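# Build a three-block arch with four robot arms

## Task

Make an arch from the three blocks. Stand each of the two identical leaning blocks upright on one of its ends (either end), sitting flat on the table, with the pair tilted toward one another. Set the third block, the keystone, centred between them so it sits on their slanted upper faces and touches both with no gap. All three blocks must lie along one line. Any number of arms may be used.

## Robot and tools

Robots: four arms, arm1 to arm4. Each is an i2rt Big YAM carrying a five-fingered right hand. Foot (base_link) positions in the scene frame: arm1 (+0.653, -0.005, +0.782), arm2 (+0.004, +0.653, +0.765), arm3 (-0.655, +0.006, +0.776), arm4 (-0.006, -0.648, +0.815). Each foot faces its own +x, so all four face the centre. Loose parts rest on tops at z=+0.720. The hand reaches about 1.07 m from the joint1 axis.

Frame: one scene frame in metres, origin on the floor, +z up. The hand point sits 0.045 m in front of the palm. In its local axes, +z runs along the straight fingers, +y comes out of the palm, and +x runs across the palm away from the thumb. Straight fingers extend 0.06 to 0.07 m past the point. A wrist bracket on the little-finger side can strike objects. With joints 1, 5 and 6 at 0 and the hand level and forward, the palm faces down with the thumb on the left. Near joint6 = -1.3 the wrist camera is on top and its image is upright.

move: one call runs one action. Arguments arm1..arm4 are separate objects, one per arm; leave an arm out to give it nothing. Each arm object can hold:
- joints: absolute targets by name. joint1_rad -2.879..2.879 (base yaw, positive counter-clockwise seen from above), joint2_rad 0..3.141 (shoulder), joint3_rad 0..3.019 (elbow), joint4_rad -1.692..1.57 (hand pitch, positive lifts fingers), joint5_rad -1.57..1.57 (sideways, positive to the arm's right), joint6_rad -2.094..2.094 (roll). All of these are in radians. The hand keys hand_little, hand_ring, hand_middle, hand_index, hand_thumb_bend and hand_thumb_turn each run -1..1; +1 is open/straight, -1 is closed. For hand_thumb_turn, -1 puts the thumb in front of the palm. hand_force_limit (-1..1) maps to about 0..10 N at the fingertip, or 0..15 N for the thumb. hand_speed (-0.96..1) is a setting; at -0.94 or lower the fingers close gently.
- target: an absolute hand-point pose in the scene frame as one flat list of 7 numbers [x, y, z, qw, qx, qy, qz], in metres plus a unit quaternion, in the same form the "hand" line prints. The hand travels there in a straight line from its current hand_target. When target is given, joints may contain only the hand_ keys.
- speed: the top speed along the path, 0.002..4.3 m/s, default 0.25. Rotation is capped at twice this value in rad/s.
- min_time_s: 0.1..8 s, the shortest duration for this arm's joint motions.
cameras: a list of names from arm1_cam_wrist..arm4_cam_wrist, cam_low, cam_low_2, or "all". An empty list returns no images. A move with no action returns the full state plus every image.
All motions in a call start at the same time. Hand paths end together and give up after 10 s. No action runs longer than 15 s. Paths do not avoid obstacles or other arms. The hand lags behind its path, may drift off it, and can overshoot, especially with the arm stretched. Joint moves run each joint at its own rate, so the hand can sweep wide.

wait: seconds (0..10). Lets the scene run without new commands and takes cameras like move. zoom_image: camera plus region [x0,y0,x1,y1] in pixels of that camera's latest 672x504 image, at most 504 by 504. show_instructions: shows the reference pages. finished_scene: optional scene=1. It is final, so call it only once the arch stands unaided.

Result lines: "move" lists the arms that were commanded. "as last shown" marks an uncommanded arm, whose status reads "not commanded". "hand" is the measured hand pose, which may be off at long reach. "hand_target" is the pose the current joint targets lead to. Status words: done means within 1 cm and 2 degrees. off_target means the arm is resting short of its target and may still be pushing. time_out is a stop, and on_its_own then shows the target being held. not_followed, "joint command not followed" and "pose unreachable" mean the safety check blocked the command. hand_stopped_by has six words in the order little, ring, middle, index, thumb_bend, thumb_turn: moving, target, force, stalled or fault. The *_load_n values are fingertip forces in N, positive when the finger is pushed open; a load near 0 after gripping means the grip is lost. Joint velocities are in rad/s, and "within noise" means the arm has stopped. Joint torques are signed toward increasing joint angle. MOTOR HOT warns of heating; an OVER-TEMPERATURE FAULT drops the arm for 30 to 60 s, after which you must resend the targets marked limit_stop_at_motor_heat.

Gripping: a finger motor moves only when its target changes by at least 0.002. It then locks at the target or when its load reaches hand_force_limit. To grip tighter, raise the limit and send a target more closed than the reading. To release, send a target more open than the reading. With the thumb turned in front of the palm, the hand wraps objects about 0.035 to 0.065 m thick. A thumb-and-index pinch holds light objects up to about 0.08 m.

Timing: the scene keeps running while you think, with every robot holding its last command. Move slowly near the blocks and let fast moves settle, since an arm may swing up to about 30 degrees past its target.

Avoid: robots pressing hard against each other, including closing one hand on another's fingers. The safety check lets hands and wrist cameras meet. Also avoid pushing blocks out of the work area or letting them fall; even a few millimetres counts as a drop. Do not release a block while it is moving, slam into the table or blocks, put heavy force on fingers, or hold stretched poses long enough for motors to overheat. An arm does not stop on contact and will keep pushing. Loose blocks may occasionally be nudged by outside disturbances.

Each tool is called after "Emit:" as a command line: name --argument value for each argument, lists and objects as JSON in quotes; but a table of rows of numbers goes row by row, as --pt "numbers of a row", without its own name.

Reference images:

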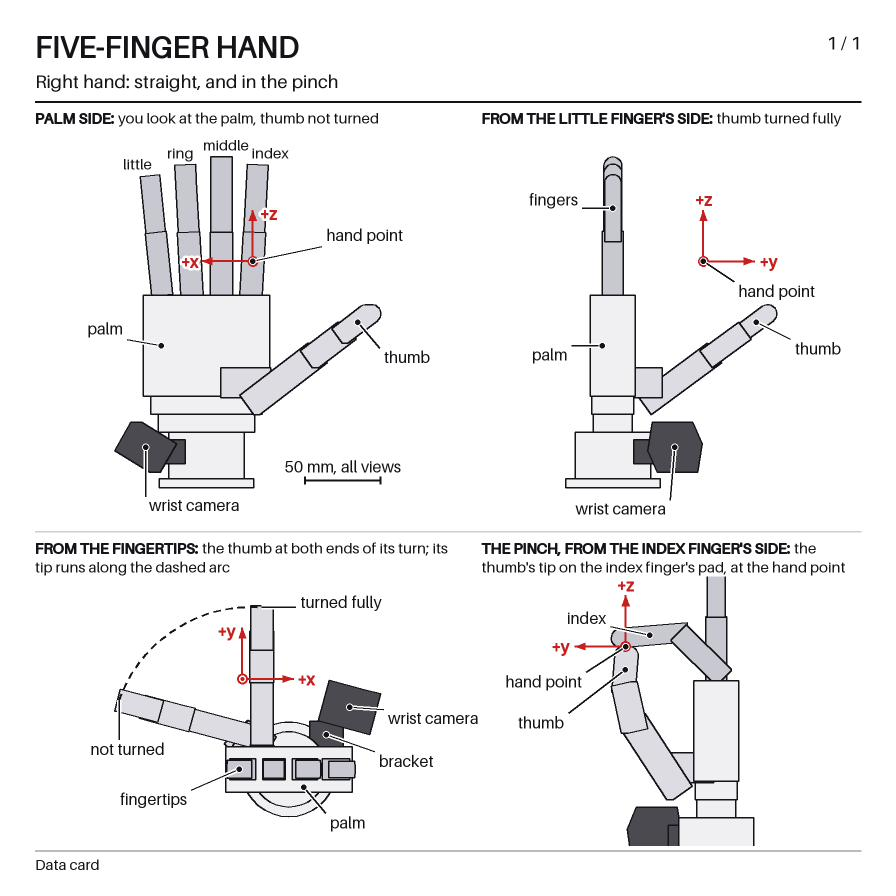

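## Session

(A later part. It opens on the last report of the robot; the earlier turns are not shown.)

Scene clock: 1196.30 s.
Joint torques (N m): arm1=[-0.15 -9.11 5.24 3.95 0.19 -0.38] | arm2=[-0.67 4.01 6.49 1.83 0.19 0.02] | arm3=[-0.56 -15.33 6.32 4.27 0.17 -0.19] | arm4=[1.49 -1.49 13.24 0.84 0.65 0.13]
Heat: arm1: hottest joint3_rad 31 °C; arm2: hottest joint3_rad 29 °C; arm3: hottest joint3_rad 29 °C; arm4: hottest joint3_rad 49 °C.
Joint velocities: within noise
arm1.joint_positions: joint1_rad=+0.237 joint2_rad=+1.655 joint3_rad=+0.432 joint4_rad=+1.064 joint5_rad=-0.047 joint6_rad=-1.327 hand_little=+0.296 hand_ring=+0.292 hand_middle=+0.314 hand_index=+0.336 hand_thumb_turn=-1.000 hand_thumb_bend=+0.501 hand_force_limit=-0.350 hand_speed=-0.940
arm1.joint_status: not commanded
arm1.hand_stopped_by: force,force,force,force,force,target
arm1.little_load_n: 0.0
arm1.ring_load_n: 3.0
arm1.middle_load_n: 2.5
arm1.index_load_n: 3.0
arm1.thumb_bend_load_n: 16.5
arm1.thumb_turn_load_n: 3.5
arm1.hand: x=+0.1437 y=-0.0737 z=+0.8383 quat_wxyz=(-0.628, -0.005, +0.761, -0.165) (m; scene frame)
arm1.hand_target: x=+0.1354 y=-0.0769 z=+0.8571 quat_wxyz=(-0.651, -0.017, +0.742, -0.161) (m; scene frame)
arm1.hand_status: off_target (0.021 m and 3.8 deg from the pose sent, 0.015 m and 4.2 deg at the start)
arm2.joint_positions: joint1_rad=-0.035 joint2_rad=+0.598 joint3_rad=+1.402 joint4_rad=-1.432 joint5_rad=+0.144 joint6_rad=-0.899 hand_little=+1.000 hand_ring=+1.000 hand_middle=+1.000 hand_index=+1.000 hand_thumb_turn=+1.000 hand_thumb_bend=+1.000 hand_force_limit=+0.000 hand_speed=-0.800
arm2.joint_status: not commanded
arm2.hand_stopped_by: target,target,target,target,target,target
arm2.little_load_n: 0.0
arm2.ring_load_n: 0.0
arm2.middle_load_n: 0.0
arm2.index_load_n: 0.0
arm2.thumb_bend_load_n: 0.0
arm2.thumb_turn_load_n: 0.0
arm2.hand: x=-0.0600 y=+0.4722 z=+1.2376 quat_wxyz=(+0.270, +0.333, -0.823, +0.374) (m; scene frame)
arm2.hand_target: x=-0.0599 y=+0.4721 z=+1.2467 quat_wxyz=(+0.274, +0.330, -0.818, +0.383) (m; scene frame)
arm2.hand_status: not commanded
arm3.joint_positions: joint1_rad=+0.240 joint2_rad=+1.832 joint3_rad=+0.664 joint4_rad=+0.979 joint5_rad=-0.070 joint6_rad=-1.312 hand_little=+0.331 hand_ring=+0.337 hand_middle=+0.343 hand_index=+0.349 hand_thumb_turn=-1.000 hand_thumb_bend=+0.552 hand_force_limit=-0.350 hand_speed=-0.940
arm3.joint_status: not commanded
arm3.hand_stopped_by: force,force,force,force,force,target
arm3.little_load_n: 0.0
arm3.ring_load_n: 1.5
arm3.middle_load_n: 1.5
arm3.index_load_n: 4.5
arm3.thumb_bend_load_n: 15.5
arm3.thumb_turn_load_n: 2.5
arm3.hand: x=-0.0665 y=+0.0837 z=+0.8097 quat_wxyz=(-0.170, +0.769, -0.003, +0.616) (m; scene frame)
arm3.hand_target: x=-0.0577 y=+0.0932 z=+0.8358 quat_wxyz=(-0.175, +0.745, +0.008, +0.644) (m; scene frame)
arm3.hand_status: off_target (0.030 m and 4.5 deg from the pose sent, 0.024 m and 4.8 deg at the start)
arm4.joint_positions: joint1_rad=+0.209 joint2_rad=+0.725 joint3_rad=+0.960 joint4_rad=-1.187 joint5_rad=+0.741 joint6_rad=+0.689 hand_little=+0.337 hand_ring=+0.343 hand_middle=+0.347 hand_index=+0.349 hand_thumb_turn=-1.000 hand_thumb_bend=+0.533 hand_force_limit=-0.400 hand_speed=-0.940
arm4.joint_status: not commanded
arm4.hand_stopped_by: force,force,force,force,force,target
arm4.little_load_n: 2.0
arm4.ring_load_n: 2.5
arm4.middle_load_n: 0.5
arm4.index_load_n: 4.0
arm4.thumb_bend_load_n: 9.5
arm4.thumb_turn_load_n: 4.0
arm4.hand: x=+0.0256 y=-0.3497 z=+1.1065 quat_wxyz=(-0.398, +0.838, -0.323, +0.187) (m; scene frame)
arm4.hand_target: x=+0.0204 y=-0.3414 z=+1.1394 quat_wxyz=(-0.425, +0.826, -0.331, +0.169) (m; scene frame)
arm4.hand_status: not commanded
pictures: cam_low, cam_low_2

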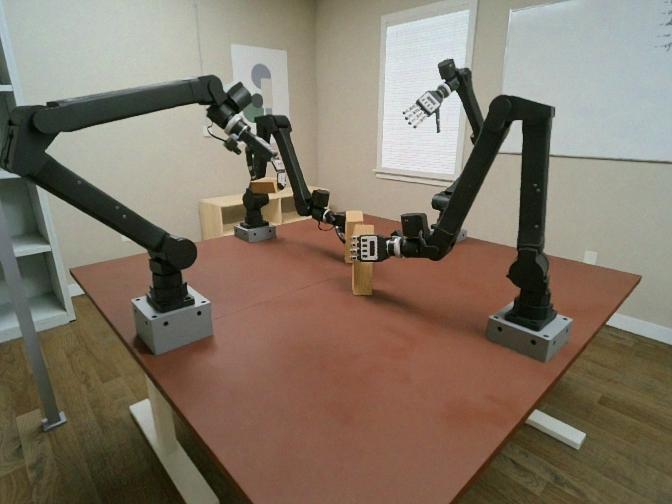

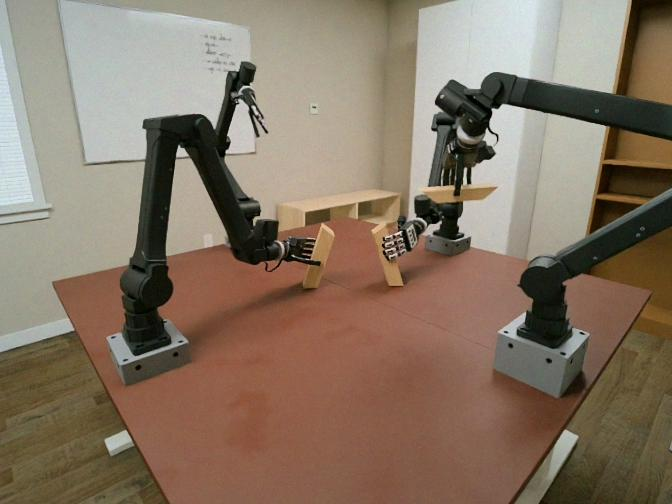

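Emit:
move --arm1 '{"target": [0.1356, -0.0776, 0.8525, -0.6461, -0.0128, 0.7443, -0.1657], "speed": 0.03}' --arm3 '{"target": [-0.0576, 0.0937, 0.834, -0.1789, 0.7485, 0.0036, 0.6394], "speed": 0.03}' --cameras '["cam_low","cam_low_2"]'

Emit:
zoom_image --camera "cam_low_2" --region '[364, 214, 404, 244]'

Emit:
zoom_image --camera "cam_low_2" --region '[374, 262, 414, 292]'

Emit:
zoom_image --camera "cam_low_2" --region '[306, 216, 346, 246]'

Emit:
zoom_image --camera "cam_low_2" --region '[296, 264, 336, 294]'

Emit:
zoom_image --camera "cam_low" --region '[330, 200, 430, 300]'

Scene clock: 1283.43 s.
Joint torques (N m): arm1=[-0.44 -8.47 5.22 3.7 0.03 -0.22] | arm2=[-0.79 4.07 6.5 1.91 0.19 0.03] | arm3=[0.85 -14.39 6.41 3.78 0.13 -0.12] | arm4=[1.55 -1.73 13.27 0.92 0.66 0.11]
Heat: arm1: hottest joint3_rad 30 °C; arm2: hottest joint3_rad 29 °C; arm3: hottest joint2_rad 29 °C; arm4: hottest joint3_rad 50 °C.
move: arm1 off_target; arm3 off_target
Joint velocities: within noise
arm1.joint_positions: joint1_rad=+0.237 joint2_rad=+1.657 joint3_rad=+0.432 joint4_rad=+1.065 joint5_rad=-0.047 joint6_rad=-1.327 hand_little=+0.296 hand_ring=+0.292 hand_middle=+0.314 hand_index=+0.336 hand_thumb_turn=-1.000 hand_thumb_bend=+0.501 hand_force_limit=-0.350 hand_speed=-0.940
arm1.joint_status: not commanded
arm1.hand_stopped_by: force,force,force,force,force,target
arm1.little_load_n: 0.5
arm1.ring_load_n: 3.5
arm1.middle_load_n: 3.0
arm1.index_load_n: 3.0
arm1.thumb_bend_load_n: 16.5
arm1.thumb_turn_load_n: 3.5
arm1.hand: x=+0.1437 y=-0.0736 z=+0.8378 quat_wxyz=(-0.627, -0.005, +0.761, -0.165)
arm1.hand_target: x=+0.1359 y=-0.0775 z=+0.8526 quat_wxyz=(-0.646, -0.012, +0.745, -0.166)
arm1.hand_status: off_target (0.017 m and 3.0 deg from the pose sent, 0.017 m and 3.0 deg at the start)
arm2, arm4: as last shown
arm3.joint_positions: joint1_rad=+0.240 joint2_rad=+1.832 joint3_rad=+0.664 joint4_rad=+0.979 joint5_rad=-0.070 joint6_rad=-1.307 hand_little=+0.331 hand_ring=+0.337 hand_middle=+0.343 hand_index=+0.349 hand_thumb_turn=-1.000 hand_thumb_bend=+0.552 hand_force_limit=-0.350 hand_speed=-0.940
arm3.joint_status: not commanded
arm3.hand_stopped_by: force,force,force,force,force,target
arm3.little_load_n: 0.0
arm3.ring_load_n: 1.5
arm3.middle_load_n: 1.0
arm3.index_load_n: 4.5
arm3.thumb_bend_load_n: 15.5
arm3.thumb_turn_load_n: 2.5
arm3.hand: x=-0.0666 y=+0.0839 z=+0.8094 quat_wxyz=(-0.172, +0.769, -0.005, +0.615)
arm3.hand_target: x=-0.0583 y=+0.0936 z=+0.8338 quat_wxyz=(-0.179, +0.748, +0.003, +0.639)
arm3.hand_status: off_target (0.028 m and 3.9 deg from the pose sent, 0.028 m and 3.8 deg at the start)
arm4.ring_load_n: 3.0

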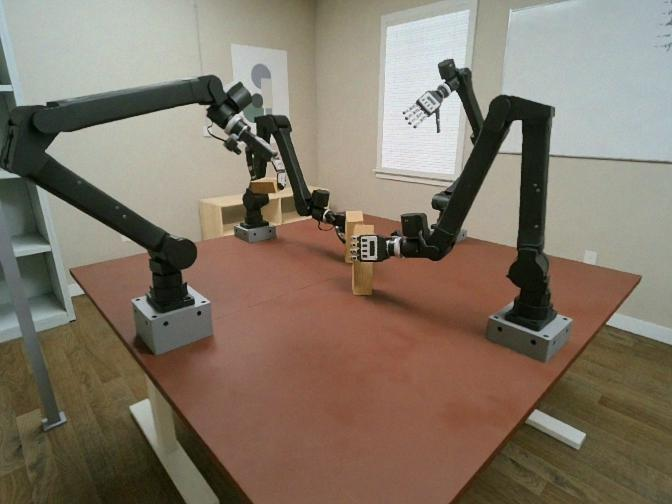

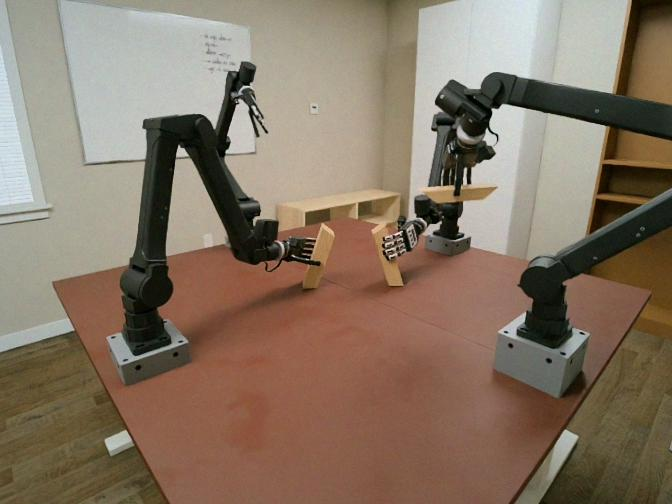

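Scaled by 12.600 from the camera's image (finer frame: 960x720).

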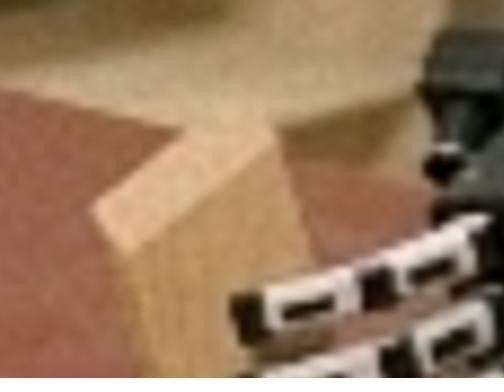

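Scaled by 12.600 from the camera's image (finer frame: 960x720).

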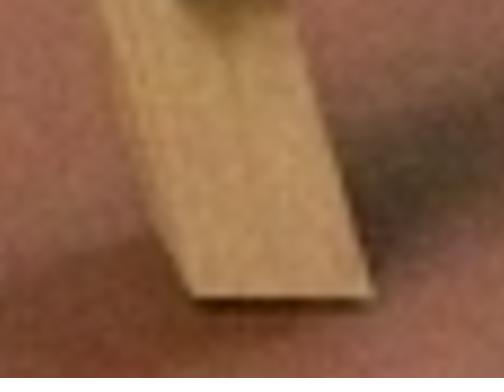

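Scaled by 12.600 from the camera's image (finer frame: 960x720).

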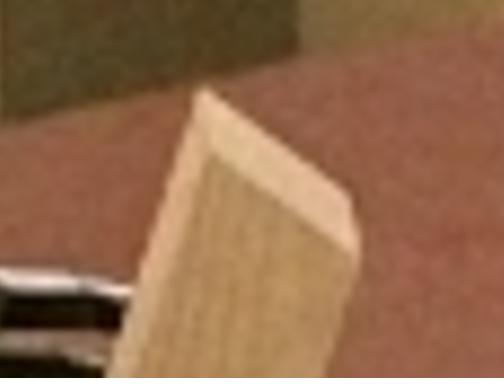

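Scaled by 12.600 from the camera's image (finer frame: 960x720).

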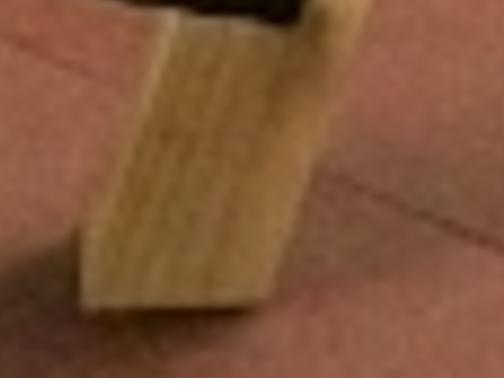

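Scaled by 5.040 from the camera's image (finer frame: 960x720).

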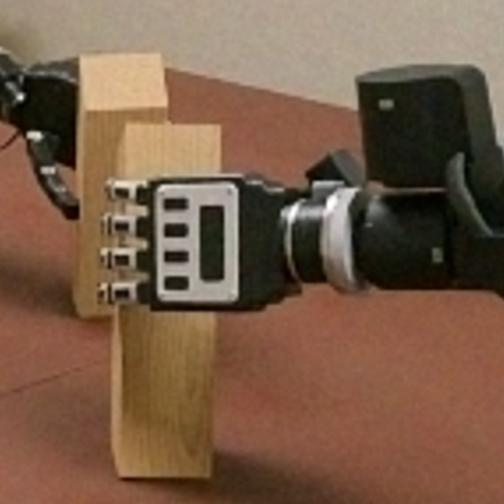

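Emit:
move --arm1 '{"target": [0.1360, -0.0778, 0.8465, -0.6461, -0.0128, 0.7443, -0.1657], "speed": 0.03}' --arm3 '{"target": [-0.0580, 0.0940, 0.828, -0.1789, 0.7485, 0.0036, 0.6394], "speed": 0.03}' --cameras '["cam_low_2"]'

Emit:
zoom_image --camera "cam_low_2" --region '[374, 262, 414, 292]'

Emit:
zoom_image --camera "cam_low_2" --region '[296, 264, 336, 294]'

Scene clock: 1290.70 s.
Joint torques (N m): arm1=[-0.32 -8.18 5.12 3.58 0.07 -0.26] | arm2=[-0.85 4.07 6.48 1.92 0.19 0.02] | arm3=[-0.44 -13.86 6.31 3.93 0.11 -0.14] | arm4=[1.79 -1.73 13.27 0.9 0.67 0.11]
Heat: arm1: hottest joint3_rad 30 °C; arm2: hottest joint3_rad 29 °C; arm3: hottest joint2_rad 29 °C; arm4: hottest joint3_rad 50 °C.
move: arm1 off_target; arm3 off_target
Joint velocities: within noise
arm1.joint_positions: joint1_rad=+0.237 joint2_rad=+1.675 joint3_rad=+0.432 joint4_rad=+1.096 joint5_rad=-0.047 joint6_rad=-1.327 hand_little=+0.296 hand_ring=+0.292 hand_middle=+0.314 hand_index=+0.336 hand_thumb_turn=-1.000 hand_thumb_bend=+0.501 hand_force_limit=-0.350 hand_speed=-0.940
arm1.joint_status: not commanded
arm1.hand_stopped_by: force,force,force,force,force,target
arm1.little_load_n: 1.5
arm1.ring_load_n: 4.0
arm1.middle_load_n: 2.0
arm1.index_load_n: 1.5
arm1.thumb_bend_load_n: 16.5
arm1.thumb_turn_load_n: 2.0
arm1.hand: x=+0.1425 y=-0.0739 z=+0.8370 quat_wxyz=(-0.632, -0.005, +0.757, -0.166)
arm1.hand_target: x=+0.1362 y=-0.0777 z=+0.8465 quat_wxyz=(-0.646, -0.013, +0.745, -0.166)
arm1.hand_status: off_target (0.012 m and 2.3 deg from the pose sent, 0.012 m and 3.0 deg at the start)
arm2, arm4: as last shown
arm3.joint_positions: joint1_rad=+0.240 joint2_rad=+1.838 joint3_rad=+0.664 joint4_rad=+0.990 joint5_rad=-0.070 joint6_rad=-1.306 hand_little=+0.331 hand_ring=+0.337 hand_middle=+0.343 hand_index=+0.349 hand_thumb_turn=-1.000 hand_thumb_bend=+0.552 hand_force_limit=-0.350 hand_speed=-0.940
arm3.joint_status: not commanded
arm3.hand_stopped_by: force,force,force,force,force,target
arm3.little_load_n: 0.5
arm3.ring_load_n: 2.0
arm3.middle_load_n: 1.0
arm3.index_load_n: 4.0
arm3.thumb_bend_load_n: 16.0
arm3.thumb_turn_load_n: 2.0
arm3.hand: x=-0.0661 y=+0.0840 z=+0.8090 quat_wxyz=(-0.173, +0.768, -0.005, +0.617)
arm3.hand_target: x=-0.0586 y=+0.0939 z=+0.8279 quat_wxyz=(-0.179, +0.748, +0.003, +0.639)
arm3.hand_status: off_target (0.023 m and 3.6 deg from the pose sent, 0.023 m and 3.9 deg at the start)
arm4.ring_load_n: 2.5
arm4.thumb_turn_load_n: 4.5

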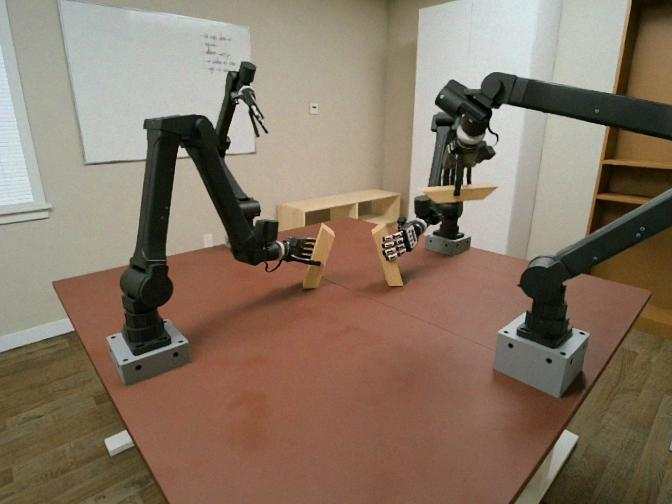

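Scaled by 12.600 from the camera's image (finer frame: 960x720).

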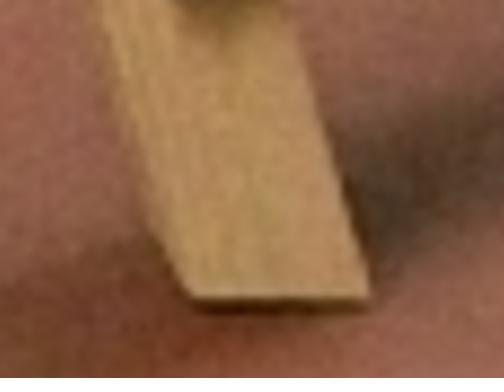

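Scaled by 12.600 from the camera's image (finer frame: 960x720).

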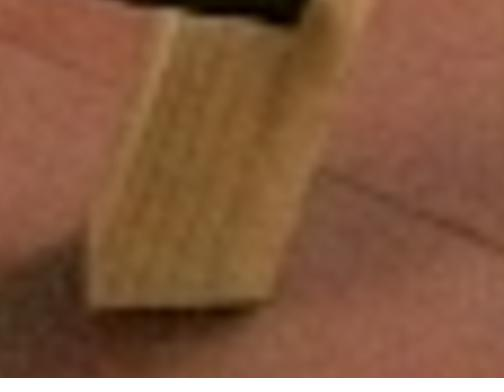

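Emit:
move --arm1 '{"target": [0.1365, -0.0782, 0.8405, -0.6461, -0.0128, 0.7443, -0.1657], "speed": 0.03}' --arm3 '{"target": [-0.0580, 0.0940, 0.822, -0.1789, 0.7485, 0.0036, 0.6394], "speed": 0.03}' --cameras '["cam_low_2", "cam_low"]'

Emit:
zoom_image --camera "cam_low_2" --region '[374, 262, 414, 292]'

Emit:
zoom_image --camera "cam_low_2" --region '[296, 264, 336, 294]'

Emit:
zoom_image --camera "cam_low" --region '[330, 200, 430, 300]'

Scene clock: 1301.57 s.
Joint torques (N m): arm1=[-0.21 -7.41 4.72 3.33 0.01 -0.21] | arm2=[-0.85 4.01 6.46 1.89 0.17 0.02] | arm3=[-0.44 -13.74 6.3 3.66 0.13 -0.1] | arm4=[1.67 -1.85 13.26 0.8 0.66 0.11]
Heat: arm1: hottest joint3_rad 30 °C; arm2: hottest joint3_rad 29 °C; arm3: hottest joint2_rad 28 °C; arm4: hottest joint3_rad 50 °C.
move: arm1 done; arm3 off_target
Joint velocities: within noise
arm1.joint_positions: joint1_rad=+0.237 joint2_rad=+1.695 joint3_rad=+0.432 joint4_rad=+1.129 joint5_rad=-0.045 joint6_rad=-1.328 hand_little=+0.297 hand_ring=+0.292 hand_middle=+0.314 hand_index=+0.336 hand_thumb_turn=-1.000 hand_thumb_bend=+0.501 hand_force_limit=-0.350 hand_speed=-0.940
arm1.joint_status: not commanded
arm1.hand_stopped_by: force,force,force,force,force,target
arm1.little_load_n: 2.0
arm1.ring_load_n: 4.5
arm1.middle_load_n: 3.0
arm1.index_load_n: 1.5
arm1.thumb_bend_load_n: 16.5
arm1.thumb_turn_load_n: 2.0
arm1.hand: x=+0.1413 y=-0.0736 z=+0.8359 quat_wxyz=(-0.637, -0.005, +0.752, -0.166)
arm1.hand_target: x=+0.1366 y=-0.0781 z=+0.8405 quat_wxyz=(-0.646, -0.013, +0.745, -0.166)
arm1.hand_status: done (0.008 m and 1.7 deg from the pose sent, 0.008 m and 2.3 deg at the start)
arm2, arm4: as last shown
arm3.joint_positions: joint1_rad=+0.240 joint2_rad=+1.851 joint3_rad=+0.664 joint4_rad=+1.016 joint5_rad=-0.070 joint6_rad=-1.306 hand_little=+0.332 hand_ring=+0.337 hand_middle=+0.343 hand_index=+0.349 hand_thumb_turn=-1.000 hand_thumb_bend=+0.552 hand_force_limit=-0.350 hand_speed=-0.940
arm3.joint_status: not commanded
arm3.hand_stopped_by: force,force,force,force,force,target
arm3.little_load_n: 2.0
arm3.ring_load_n: 2.5
arm3.middle_load_n: 0.5
arm3.index_load_n: 3.0
arm3.thumb_bend_load_n: 14.5
arm3.thumb_turn_load_n: 2.5
arm3.hand: x=-0.0651 y=+0.0842 z=+0.8081 quat_wxyz=(-0.173, +0.764, -0.005, +0.622)
arm3.hand_target: x=-0.0586 y=+0.0940 z=+0.8218 quat_wxyz=(-0.179, +0.748, +0.003, +0.639)
arm3.hand_status: off_target (0.018 m and 2.9 deg from the pose sent, 0.018 m and 3.6 deg at the start)
arm4.thumb_bend_load_n: 10.0
arm4.thumb_turn_load_n: 4.0
pictures: cam_low, cam_low_2

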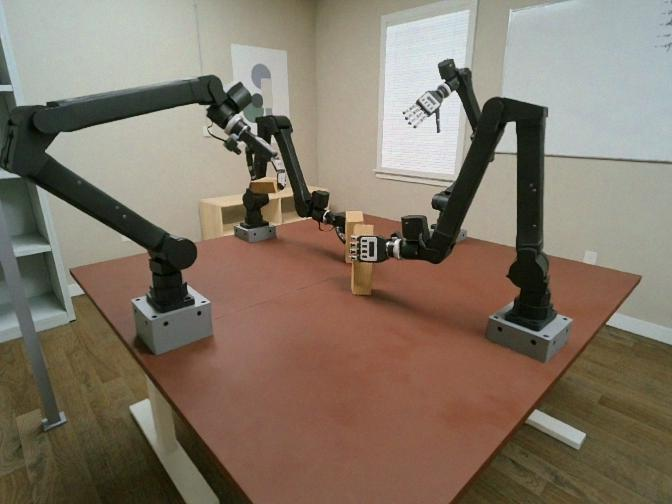

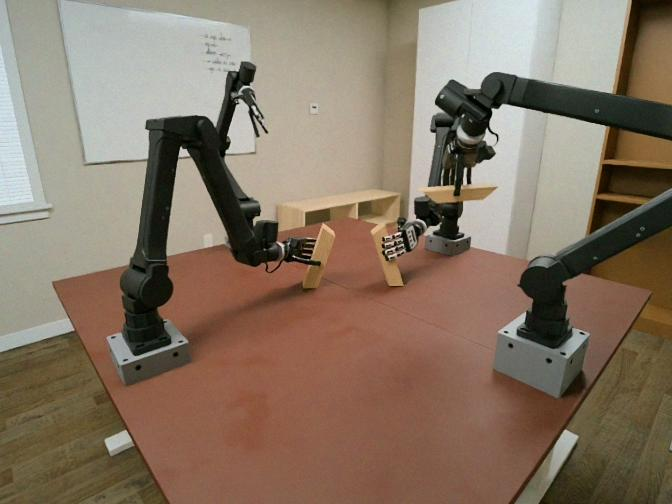

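Scaled by 12.600 from the camera's image (finer frame: 960x720).

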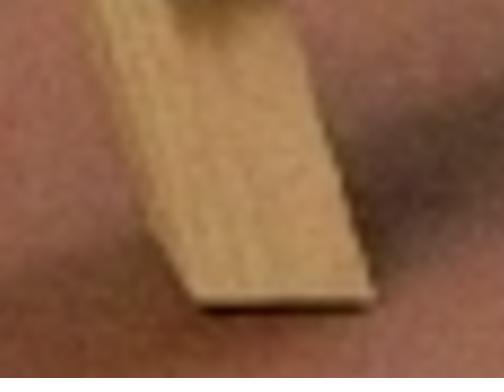

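Scaled by 12.600 from the camera's image (finer frame: 960x720).

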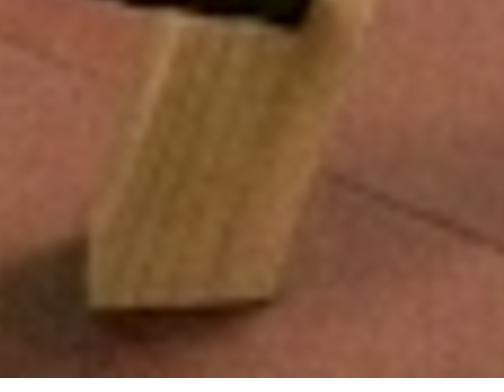

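Scaled by 5.040 from the camera's image (finer frame: 960x720).

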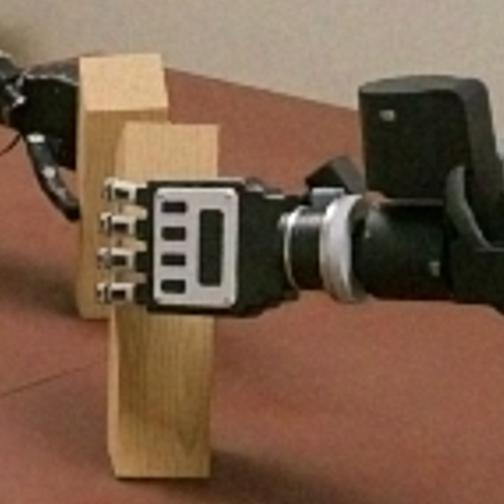

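Emit:
move --arm1 '{"target": [0.1400, -0.0780, 0.8425, -0.6461, -0.0128, 0.7443, -0.1657], "speed": 0.03}' --arm3 '{"target": [-0.0590, 0.0935, 0.824, -0.1852, 0.7534, -0.0036, 0.6319], "speed": 0.03}' --cameras '["cam_low_2", "cam_low"]'

Emit:
zoom_image --camera "cam_low_2" --region '[374, 262, 414, 292]'

Emit:
zoom_image --camera "cam_low_2" --region '[296, 264, 336, 294]'

Emit:
zoom_image --camera "cam_low" --region '[330, 200, 430, 300]'

Scene clock: 1332.00 s.
Joint torques (N m): arm1=[0.09 -9.58 4.26 2.99 0.07 -0.22] | arm2=[-0.79 4.01 6.5 1.91 0.18 0.02] | arm3=[-0.26 -14.97 6.31 2.24 -0.17 0.03] | arm4=[1.67 -1.73 13.27 0.87 0.64 0.11]
Heat: arm1: hottest joint3_rad 30 °C; arm2: hottest joint3_rad 29 °C; arm3: hottest joint2_rad 28 °C; arm4: hottest joint3_rad 50 °C.
move: arm1 done; arm3 off_target
Joint velocities: within noise
arm1.joint_positions: joint1_rad=+0.237 joint2_rad=+1.695 joint3_rad=+0.432 joint4_rad=+1.129 joint5_rad=-0.044 joint6_rad=-1.328 hand_little=+0.297 hand_ring=+0.292 hand_middle=+0.314 hand_index=+0.336 hand_thumb_turn=-1.000 hand_thumb_bend=+0.501 hand_force_limit=-0.350 hand_speed=-0.940
arm1.joint_status: not commanded
arm1.hand_stopped_by: force,force,force,force,force,target
arm1.little_load_n: 2.0
arm1.ring_load_n: 5.0
arm1.middle_load_n: 2.5
arm1.index_load_n: 1.5
arm1.thumb_bend_load_n: 16.0
arm1.thumb_turn_load_n: 1.5
arm1.hand: x=+0.1413 y=-0.0735 z=+0.8359 quat_wxyz=(-0.637, -0.005, +0.752, -0.166)
arm1.hand_target: x=+0.1400 y=-0.0780 z=+0.8425 quat_wxyz=(-0.646, -0.013, +0.745, -0.166)
arm1.hand_status: done (0.008 m and 1.7 deg from the pose sent, 0.008 m and 1.7 deg at the start)
arm2, arm4: as last shown
arm3.joint_positions: joint1_rad=+0.240 joint2_rad=+1.851 joint3_rad=+0.664 joint4_rad=+1.015 joint5_rad=-0.070 joint6_rad=-1.305 hand_little=+0.332 hand_ring=+0.337 hand_middle=+0.343 hand_index=+0.349 hand_thumb_turn=-1.000 hand_thumb_bend=+0.552 hand_force_limit=-0.350 hand_speed=-0.940
arm3.joint_status: not commanded
arm3.hand_stopped_by: force,force,force,force,force,target
arm3.little_load_n: 2.0
arm3.ring_load_n: 2.5
arm3.middle_load_n: 0.5
arm3.index_load_n: 2.5
arm3.thumb_bend_load_n: 14.5
arm3.thumb_turn_load_n: 2.5
arm3.hand: x=-0.0651 y=+0.0842 z=+0.8080 quat_wxyz=(-0.174, +0.764, -0.005, +0.622)
arm3.hand_target: x=-0.0594 y=+0.0935 z=+0.8238 quat_wxyz=(-0.185, +0.753, -0.003, +0.631)
arm3.hand_status: off_target (0.020 m and 2.2 deg from the pose sent, 0.019 m and 2.1 deg at the start)
arm4.index_load_n: 3.5
pictures: cam_low, cam_low_2

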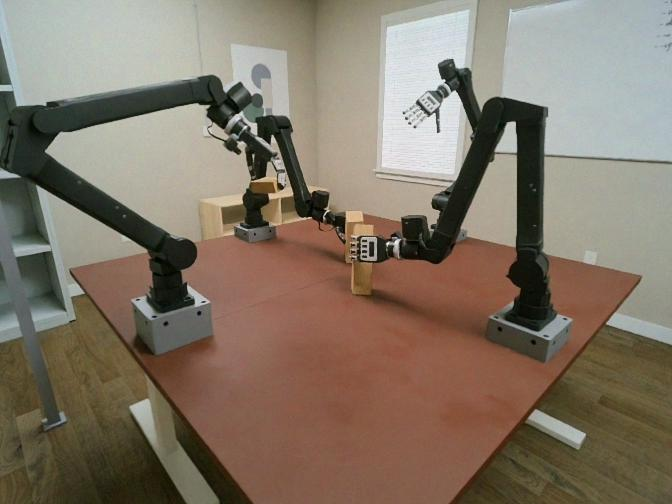

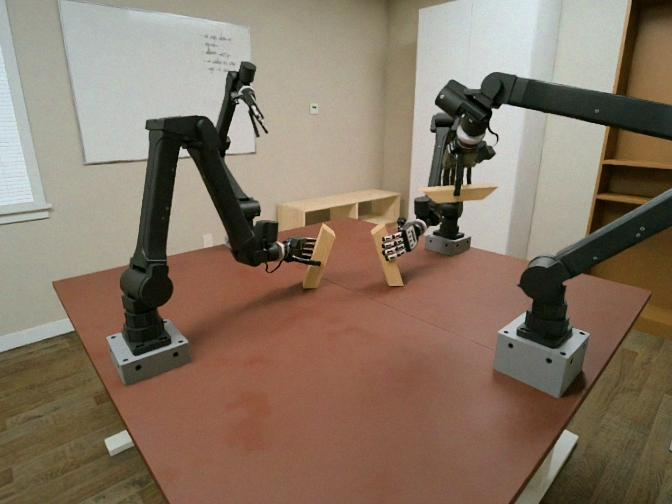

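Scaled by 12.600 from the camera's image (finer frame: 960x720).

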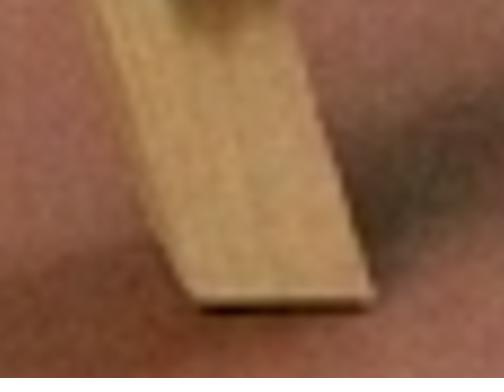

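Scaled by 12.600 from the camera's image (finer frame: 960x720).

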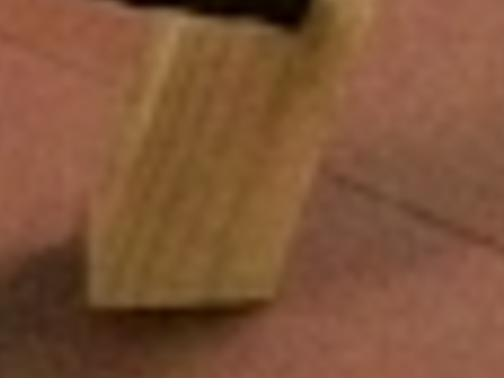

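Scaled by 5.040 from the camera's image (finer frame: 960x720).

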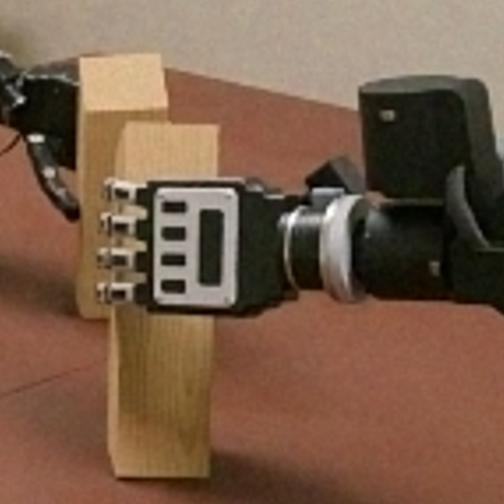

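Emit:
zoom_image --camera "cam_low" --region '[340, 205, 380, 235]'

Emit:
zoom_image --camera "cam_low" --region '[340, 270, 380, 300]'

Emit:
zoom_image --camera "cam_low" --region '[335, 245, 375, 275]'

Scaled by 12.600 from the camera's image (finer frame: 960x720).

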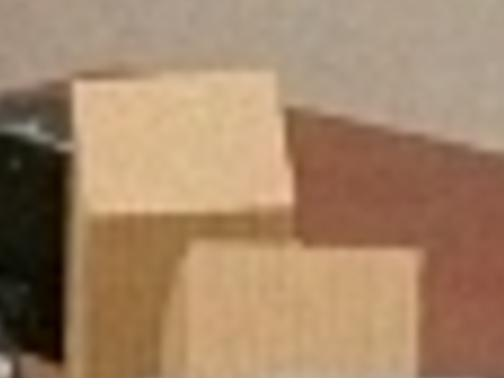

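Scaled by 12.600 from the camera's image (finer frame: 960x720).

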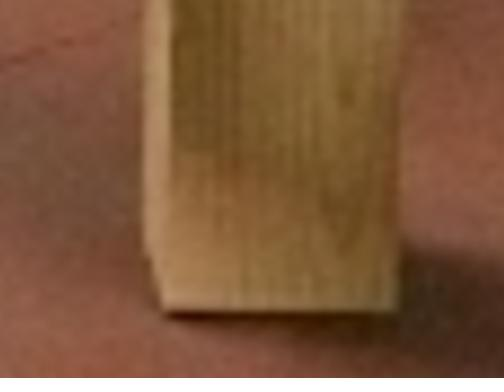

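Scaled by 12.600 from the camera's image (finer frame: 960x720).

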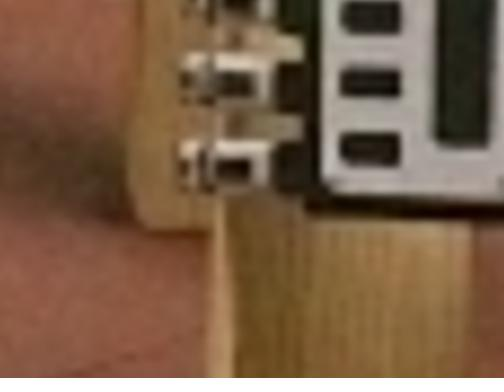

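Emit:
zoom_image --camera "cam_low" --region '[300, 0, 500, 200]'

Emit:
move --cameras '["all"]'

Scaled by 2.520 from the camera's image (finer frame: 960x720).

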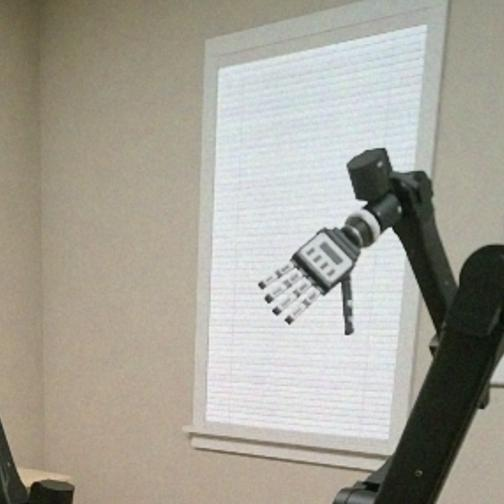

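Scene clock: 1374.33 s.
Joint torques (N m): arm1=[-0.38 -9.05 4.21 2.95 0.11 -0.23] | arm2=[-0.91 4.07 6.48 1.95 0.19 0.02] | arm3=[-0.09 -15.38 6.31 2.28 -0.28 0.04] | arm4=[1.61 -1.79 13.2 0.91 0.66 0.12]
Heat: arm1: hottest joint3_rad 30 °C; arm2: hottest joint3_rad 29 °C; arm3: hottest joint2_rad 29 °C; arm4: hottest joint3_rad 51 °C.
Joint velocities: within noise
arm1.joint_positions: joint1_rad=+0.237 joint2_rad=+1.695 joint3_rad=+0.432 joint4_rad=+1.129 joint5_rad=-0.044 joint6_rad=-1.328 hand_little=+0.297 hand_ring=+0.292 hand_middle=+0.314 hand_index=+0.336 hand_thumb_turn=-1.000 hand_thumb_bend=+0.501 hand_force_limit=-0.350 hand_speed=-0.940
arm1.joint_status: not commanded
arm1.hand_stopped_by: force,force,force,force,force,target
arm1.little_load_n: 2.0
arm1.ring_load_n: 4.5
arm1.middle_load_n: 2.5
arm1.index_load_n: 1.5
arm1.thumb_bend_load_n: 16.0
arm1.thumb_turn_load_n: 2.0
arm1.hand: x=+0.1413 y=-0.0735 z=+0.8359 quat_wxyz=(-0.637, -0.005, +0.752, -0.166) (m; scene frame)
arm1.hand_target: x=+0.1400 y=-0.0780 z=+0.8425 quat_wxyz=(-0.646, -0.013, +0.745, -0.166) (m; scene frame)
arm1.hand_status: done (0.008 m and 1.7 deg from the pose sent, 0.008 m and 1.7 deg at the start)
arm2.joint_positions: joint1_rad=-0.035 joint2_rad=+0.598 joint3_rad=+1.402 joint4_rad=-1.432 joint5_rad=+0.144 joint6_rad=-0.899 hand_little=+1.000 hand_ring=+1.000 hand_middle=+1.000 hand_index=+1.000 hand_thumb_turn=+1.000 hand_thumb_bend=+1.000 hand_force_limit=+0.000 hand_speed=-0.800
arm2.joint_status: not commanded
arm2.hand_stopped_by: target,target,target,target,target,target
arm2.little_load_n: 0.0
arm2.ring_load_n: 0.0
arm2.middle_load_n: 0.0
arm2.index_load_n: 0.0
arm2.thumb_bend_load_n: 0.0
arm2.thumb_turn_load_n: 0.0
arm2.hand: x=-0.0600 y=+0.4722 z=+1.2376 quat_wxyz=(+0.270, +0.333, -0.823, +0.374) (m; scene frame)
arm2.hand_target: x=-0.0599 y=+0.4721 z=+1.2467 quat_wxyz=(+0.274, +0.330, -0.818, +0.383) (m; scene frame)
arm2.hand_status: not commanded
arm3.joint_positions: joint1_rad=+0.240 joint2_rad=+1.851 joint3_rad=+0.664 joint4_rad=+1.015 joint5_rad=-0.070 joint6_rad=-1.305 hand_little=+0.332 hand_ring=+0.337 hand_middle=+0.343 hand_index=+0.349 hand_thumb_turn=-1.000 hand_thumb_bend=+0.552 hand_force_limit=-0.350 hand_speed=-0.940
arm3.joint_status: not commanded
arm3.hand_stopped_by: force,force,force,force,force,target
arm3.little_load_n: 2.0
arm3.ring_load_n: 2.5
arm3.middle_load_n: 0.5
arm3.index_load_n: 2.5
arm3.thumb_bend_load_n: 15.0
arm3.thumb_turn_load_n: 2.5
arm3.hand: x=-0.0651 y=+0.0842 z=+0.8080 quat_wxyz=(-0.174, +0.764, -0.005, +0.622) (m; scene frame)
arm3.hand_target: x=-0.0594 y=+0.0935 z=+0.8238 quat_wxyz=(-0.185, +0.753, -0.003, +0.631) (m; scene frame)
arm3.hand_status: off_target (0.020 m and 2.2 deg from the pose sent, 0.019 m and 2.1 deg at the start)
arm4.joint_positions: joint1_rad=+0.209 joint2_rad=+0.725 joint3_rad=+0.960 joint4_rad=-1.187 joint5_rad=+0.741 joint6_rad=+0.689 hand_little=+0.337 hand_ring=+0.343 hand_middle=+0.347 hand_index=+0.349 hand_thumb_turn=-1.000 hand_thumb_bend=+0.533 hand_force_limit=-0.400 hand_speed=-0.940
arm4.joint_status: not commanded
arm4.hand_stopped_by: force,force,force,force,force,target
arm4.little_load_n: 2.5
arm4.ring_load_n: 2.5
arm4.middle_load_n: 0.0
arm4.index_load_n: 4.0
arm4.thumb_bend_load_n: 9.5
arm4.thumb_turn_load_n: 4.5
arm4.hand: x=+0.0256 y=-0.3497 z=+1.1065 quat_wxyz=(-0.398, +0.838, -0.323, +0.187) (m; scene frame)
arm4.hand_target: x=+0.0204 y=-0.3414 z=+1.1394 quat_wxyz=(-0.425, +0.826, -0.331, +0.169) (m; scene frame)
arm4.hand_status: not commanded
pictures: arm1_cam_wrist, arm2_cam_wrist, arm3_cam_wrist, arm4_cam_wrist, cam_low, cam_low_2

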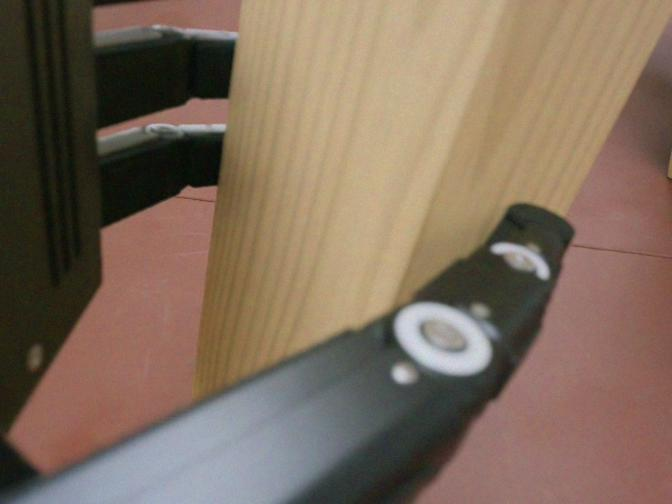

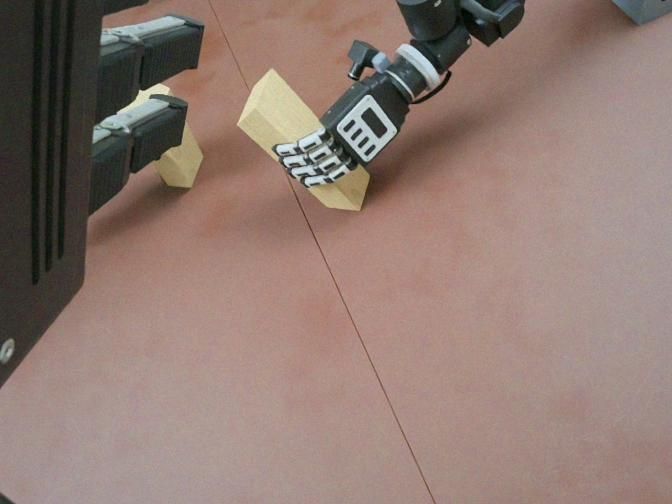

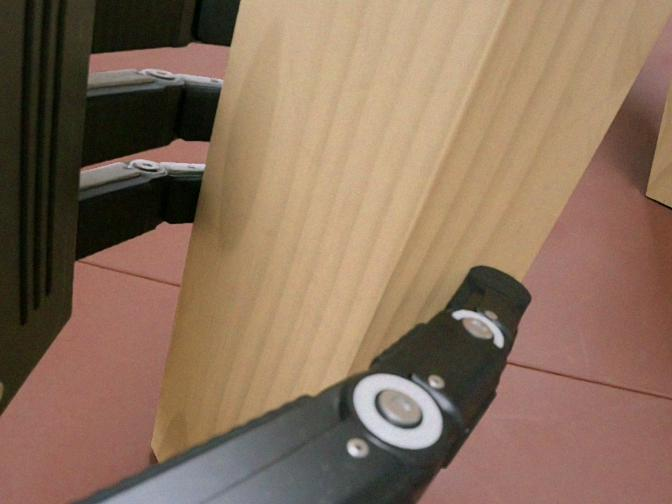

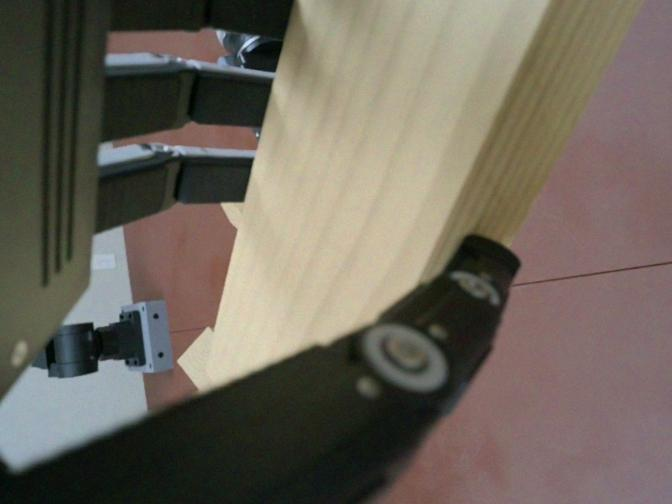

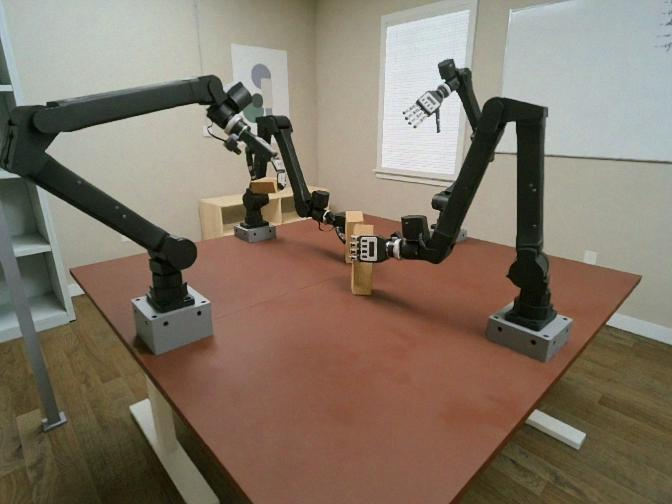

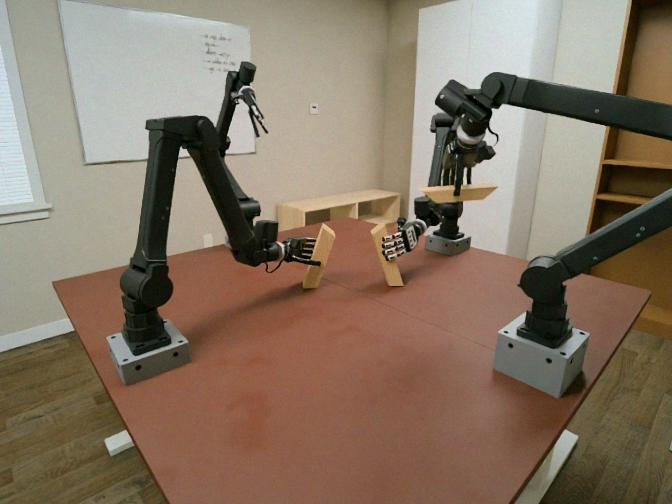

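Emit:
move --arm1 '{"target": [0.1340, -0.0818, 0.860, -0.6350, -0.0216, 0.7566, -0.1530], "speed": 0.03}' --arm3 '{"target": [-0.0572, 0.0932, 0.840, -0.1781, 0.7601, 0.0009, 0.6260], "speed": 0.03}' --cameras '["cam_low_2", "cam_low"]'

Emit:
zoom_image --camera "cam_low" --region '[340, 205, 380, 235]'

Emit:
zoom_image --camera "cam_low" --region '[335, 250, 391, 301]'

Scene clock: 1405.33 s.
Joint torques (N m): arm1=[0.03 -11.16 6.61 2.39 0.23 -0.32] | arm2=[-0.73 4.01 6.54 1.94 0.17 0.01] | arm3=[-0.09 -16.62 7.56 2.41 -0.02 -0.11] | arm4=[1.73 -1.9 13.22 0.84 0.67 0.11]
Heat: arm1: hottest joint3_rad 29 °C; arm2: hottest joint3_rad 29 °C; arm3: hottest joint2_rad 29 °C; arm4: hottest joint3_rad 51 °C.
move: arm1 off_target; arm3 off_target
Joint velocities: within noise
arm1.joint_positions: joint1_rad=+0.250 joint2_rad=+1.626 joint3_rad=+0.432 joint4_rad=+0.990 joint5_rad=-0.030 joint6_rad=-1.341 hand_little=+0.296 hand_ring=+0.292 hand_middle=+0.314 hand_index=+0.336 hand_thumb_turn=-1.000 hand_thumb_bend=+0.501 hand_force_limit=-0.350 hand_speed=-0.940
arm1.joint_status: not commanded
arm1.hand_stopped_by: force,force,force,force,force,target
arm1.little_load_n: 0.0
arm1.ring_load_n: 3.5
arm1.middle_load_n: 3.0
arm1.index_load_n: 3.0
arm1.thumb_bend_load_n: 15.5
arm1.thumb_turn_load_n: 4.0
arm1.hand: x=+0.1488 y=-0.0752 z=+0.8342 quat_wxyz=(-0.612, -0.009, +0.775, -0.155)
arm1.hand_target: x=+0.1349 y=-0.0817 z=+0.8602 quat_wxyz=(-0.635, -0.021, +0.757, -0.153)
arm1.hand_status: off_target (0.030 m and 3.6 deg from the pose sent, 0.027 m and 2.5 deg at the start)
arm2, arm4: as last shown
arm3.joint_positions: joint1_rad=+0.240 joint2_rad=+1.811 joint3_rad=+0.664 joint4_rad=+0.924 joint5_rad=-0.071 joint6_rad=-1.304 hand_little=+0.331 hand_ring=+0.337 hand_middle=+0.343 hand_index=+0.349 hand_thumb_turn=-1.000 hand_thumb_bend=+0.552 hand_force_limit=-0.350 hand_speed=-0.940
arm3.joint_status: not commanded
arm3.hand_stopped_by: force,force,force,force,force,target
arm3.little_load_n: 0.5
arm3.ring_load_n: 2.0
arm3.middle_load_n: 0.5
arm3.index_load_n: 4.0
arm3.thumb_bend_load_n: 14.5
arm3.thumb_turn_load_n: 4.0
arm3.hand: x=-0.0700 y=+0.0834 z=+0.8070 quat_wxyz=(-0.170, +0.780, -0.007, +0.602)
arm3.hand_target: x=-0.0581 y=+0.0930 z=+0.8398 quat_wxyz=(-0.178, +0.760, +0.001, +0.626)
arm3.hand_status: off_target (0.037 m and 3.8 deg from the pose sent, 0.034 m and 1.1 deg at the start)
arm4.little_load_n: 2.0
arm4.middle_load_n: 0.5
pictures: cam_low, cam_low_2

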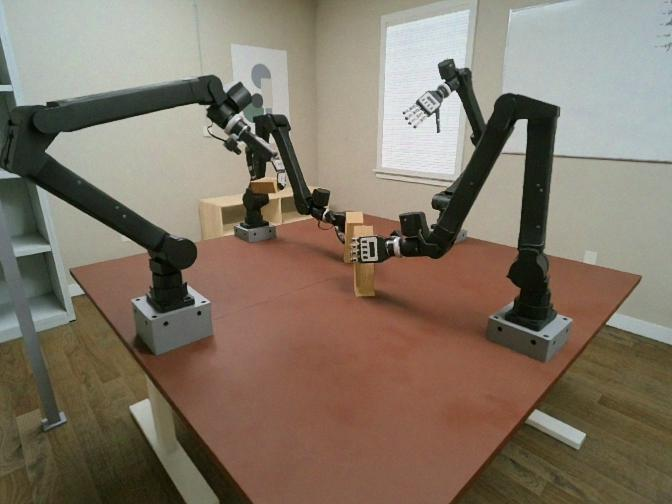

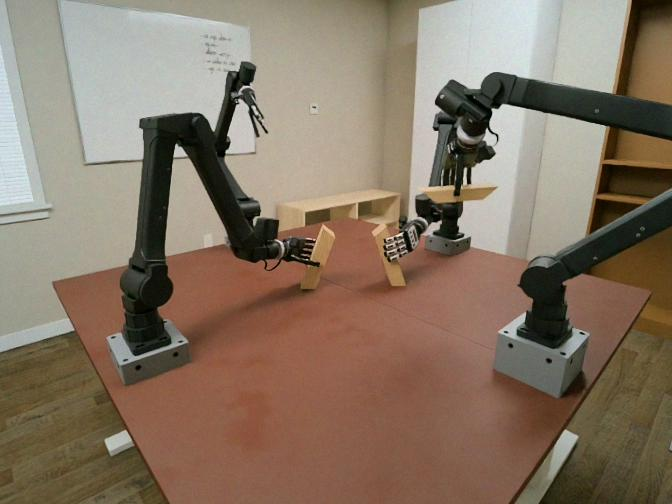

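Scaled by 12.600 from the camera's image (finer frame: 960x720).

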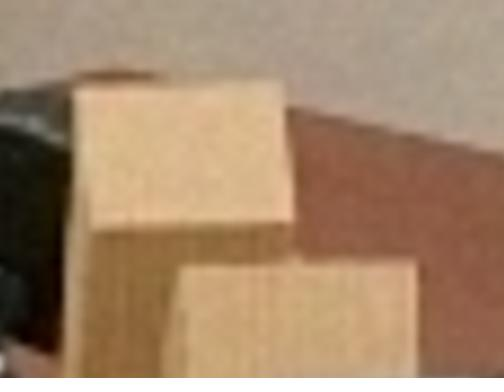

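Scaled by 9.000 from the camera's image (finer frame: 960x720).

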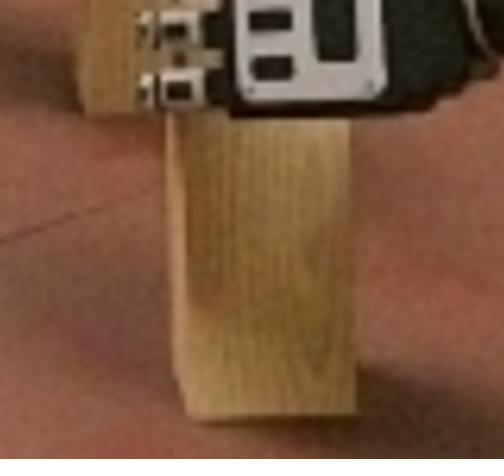

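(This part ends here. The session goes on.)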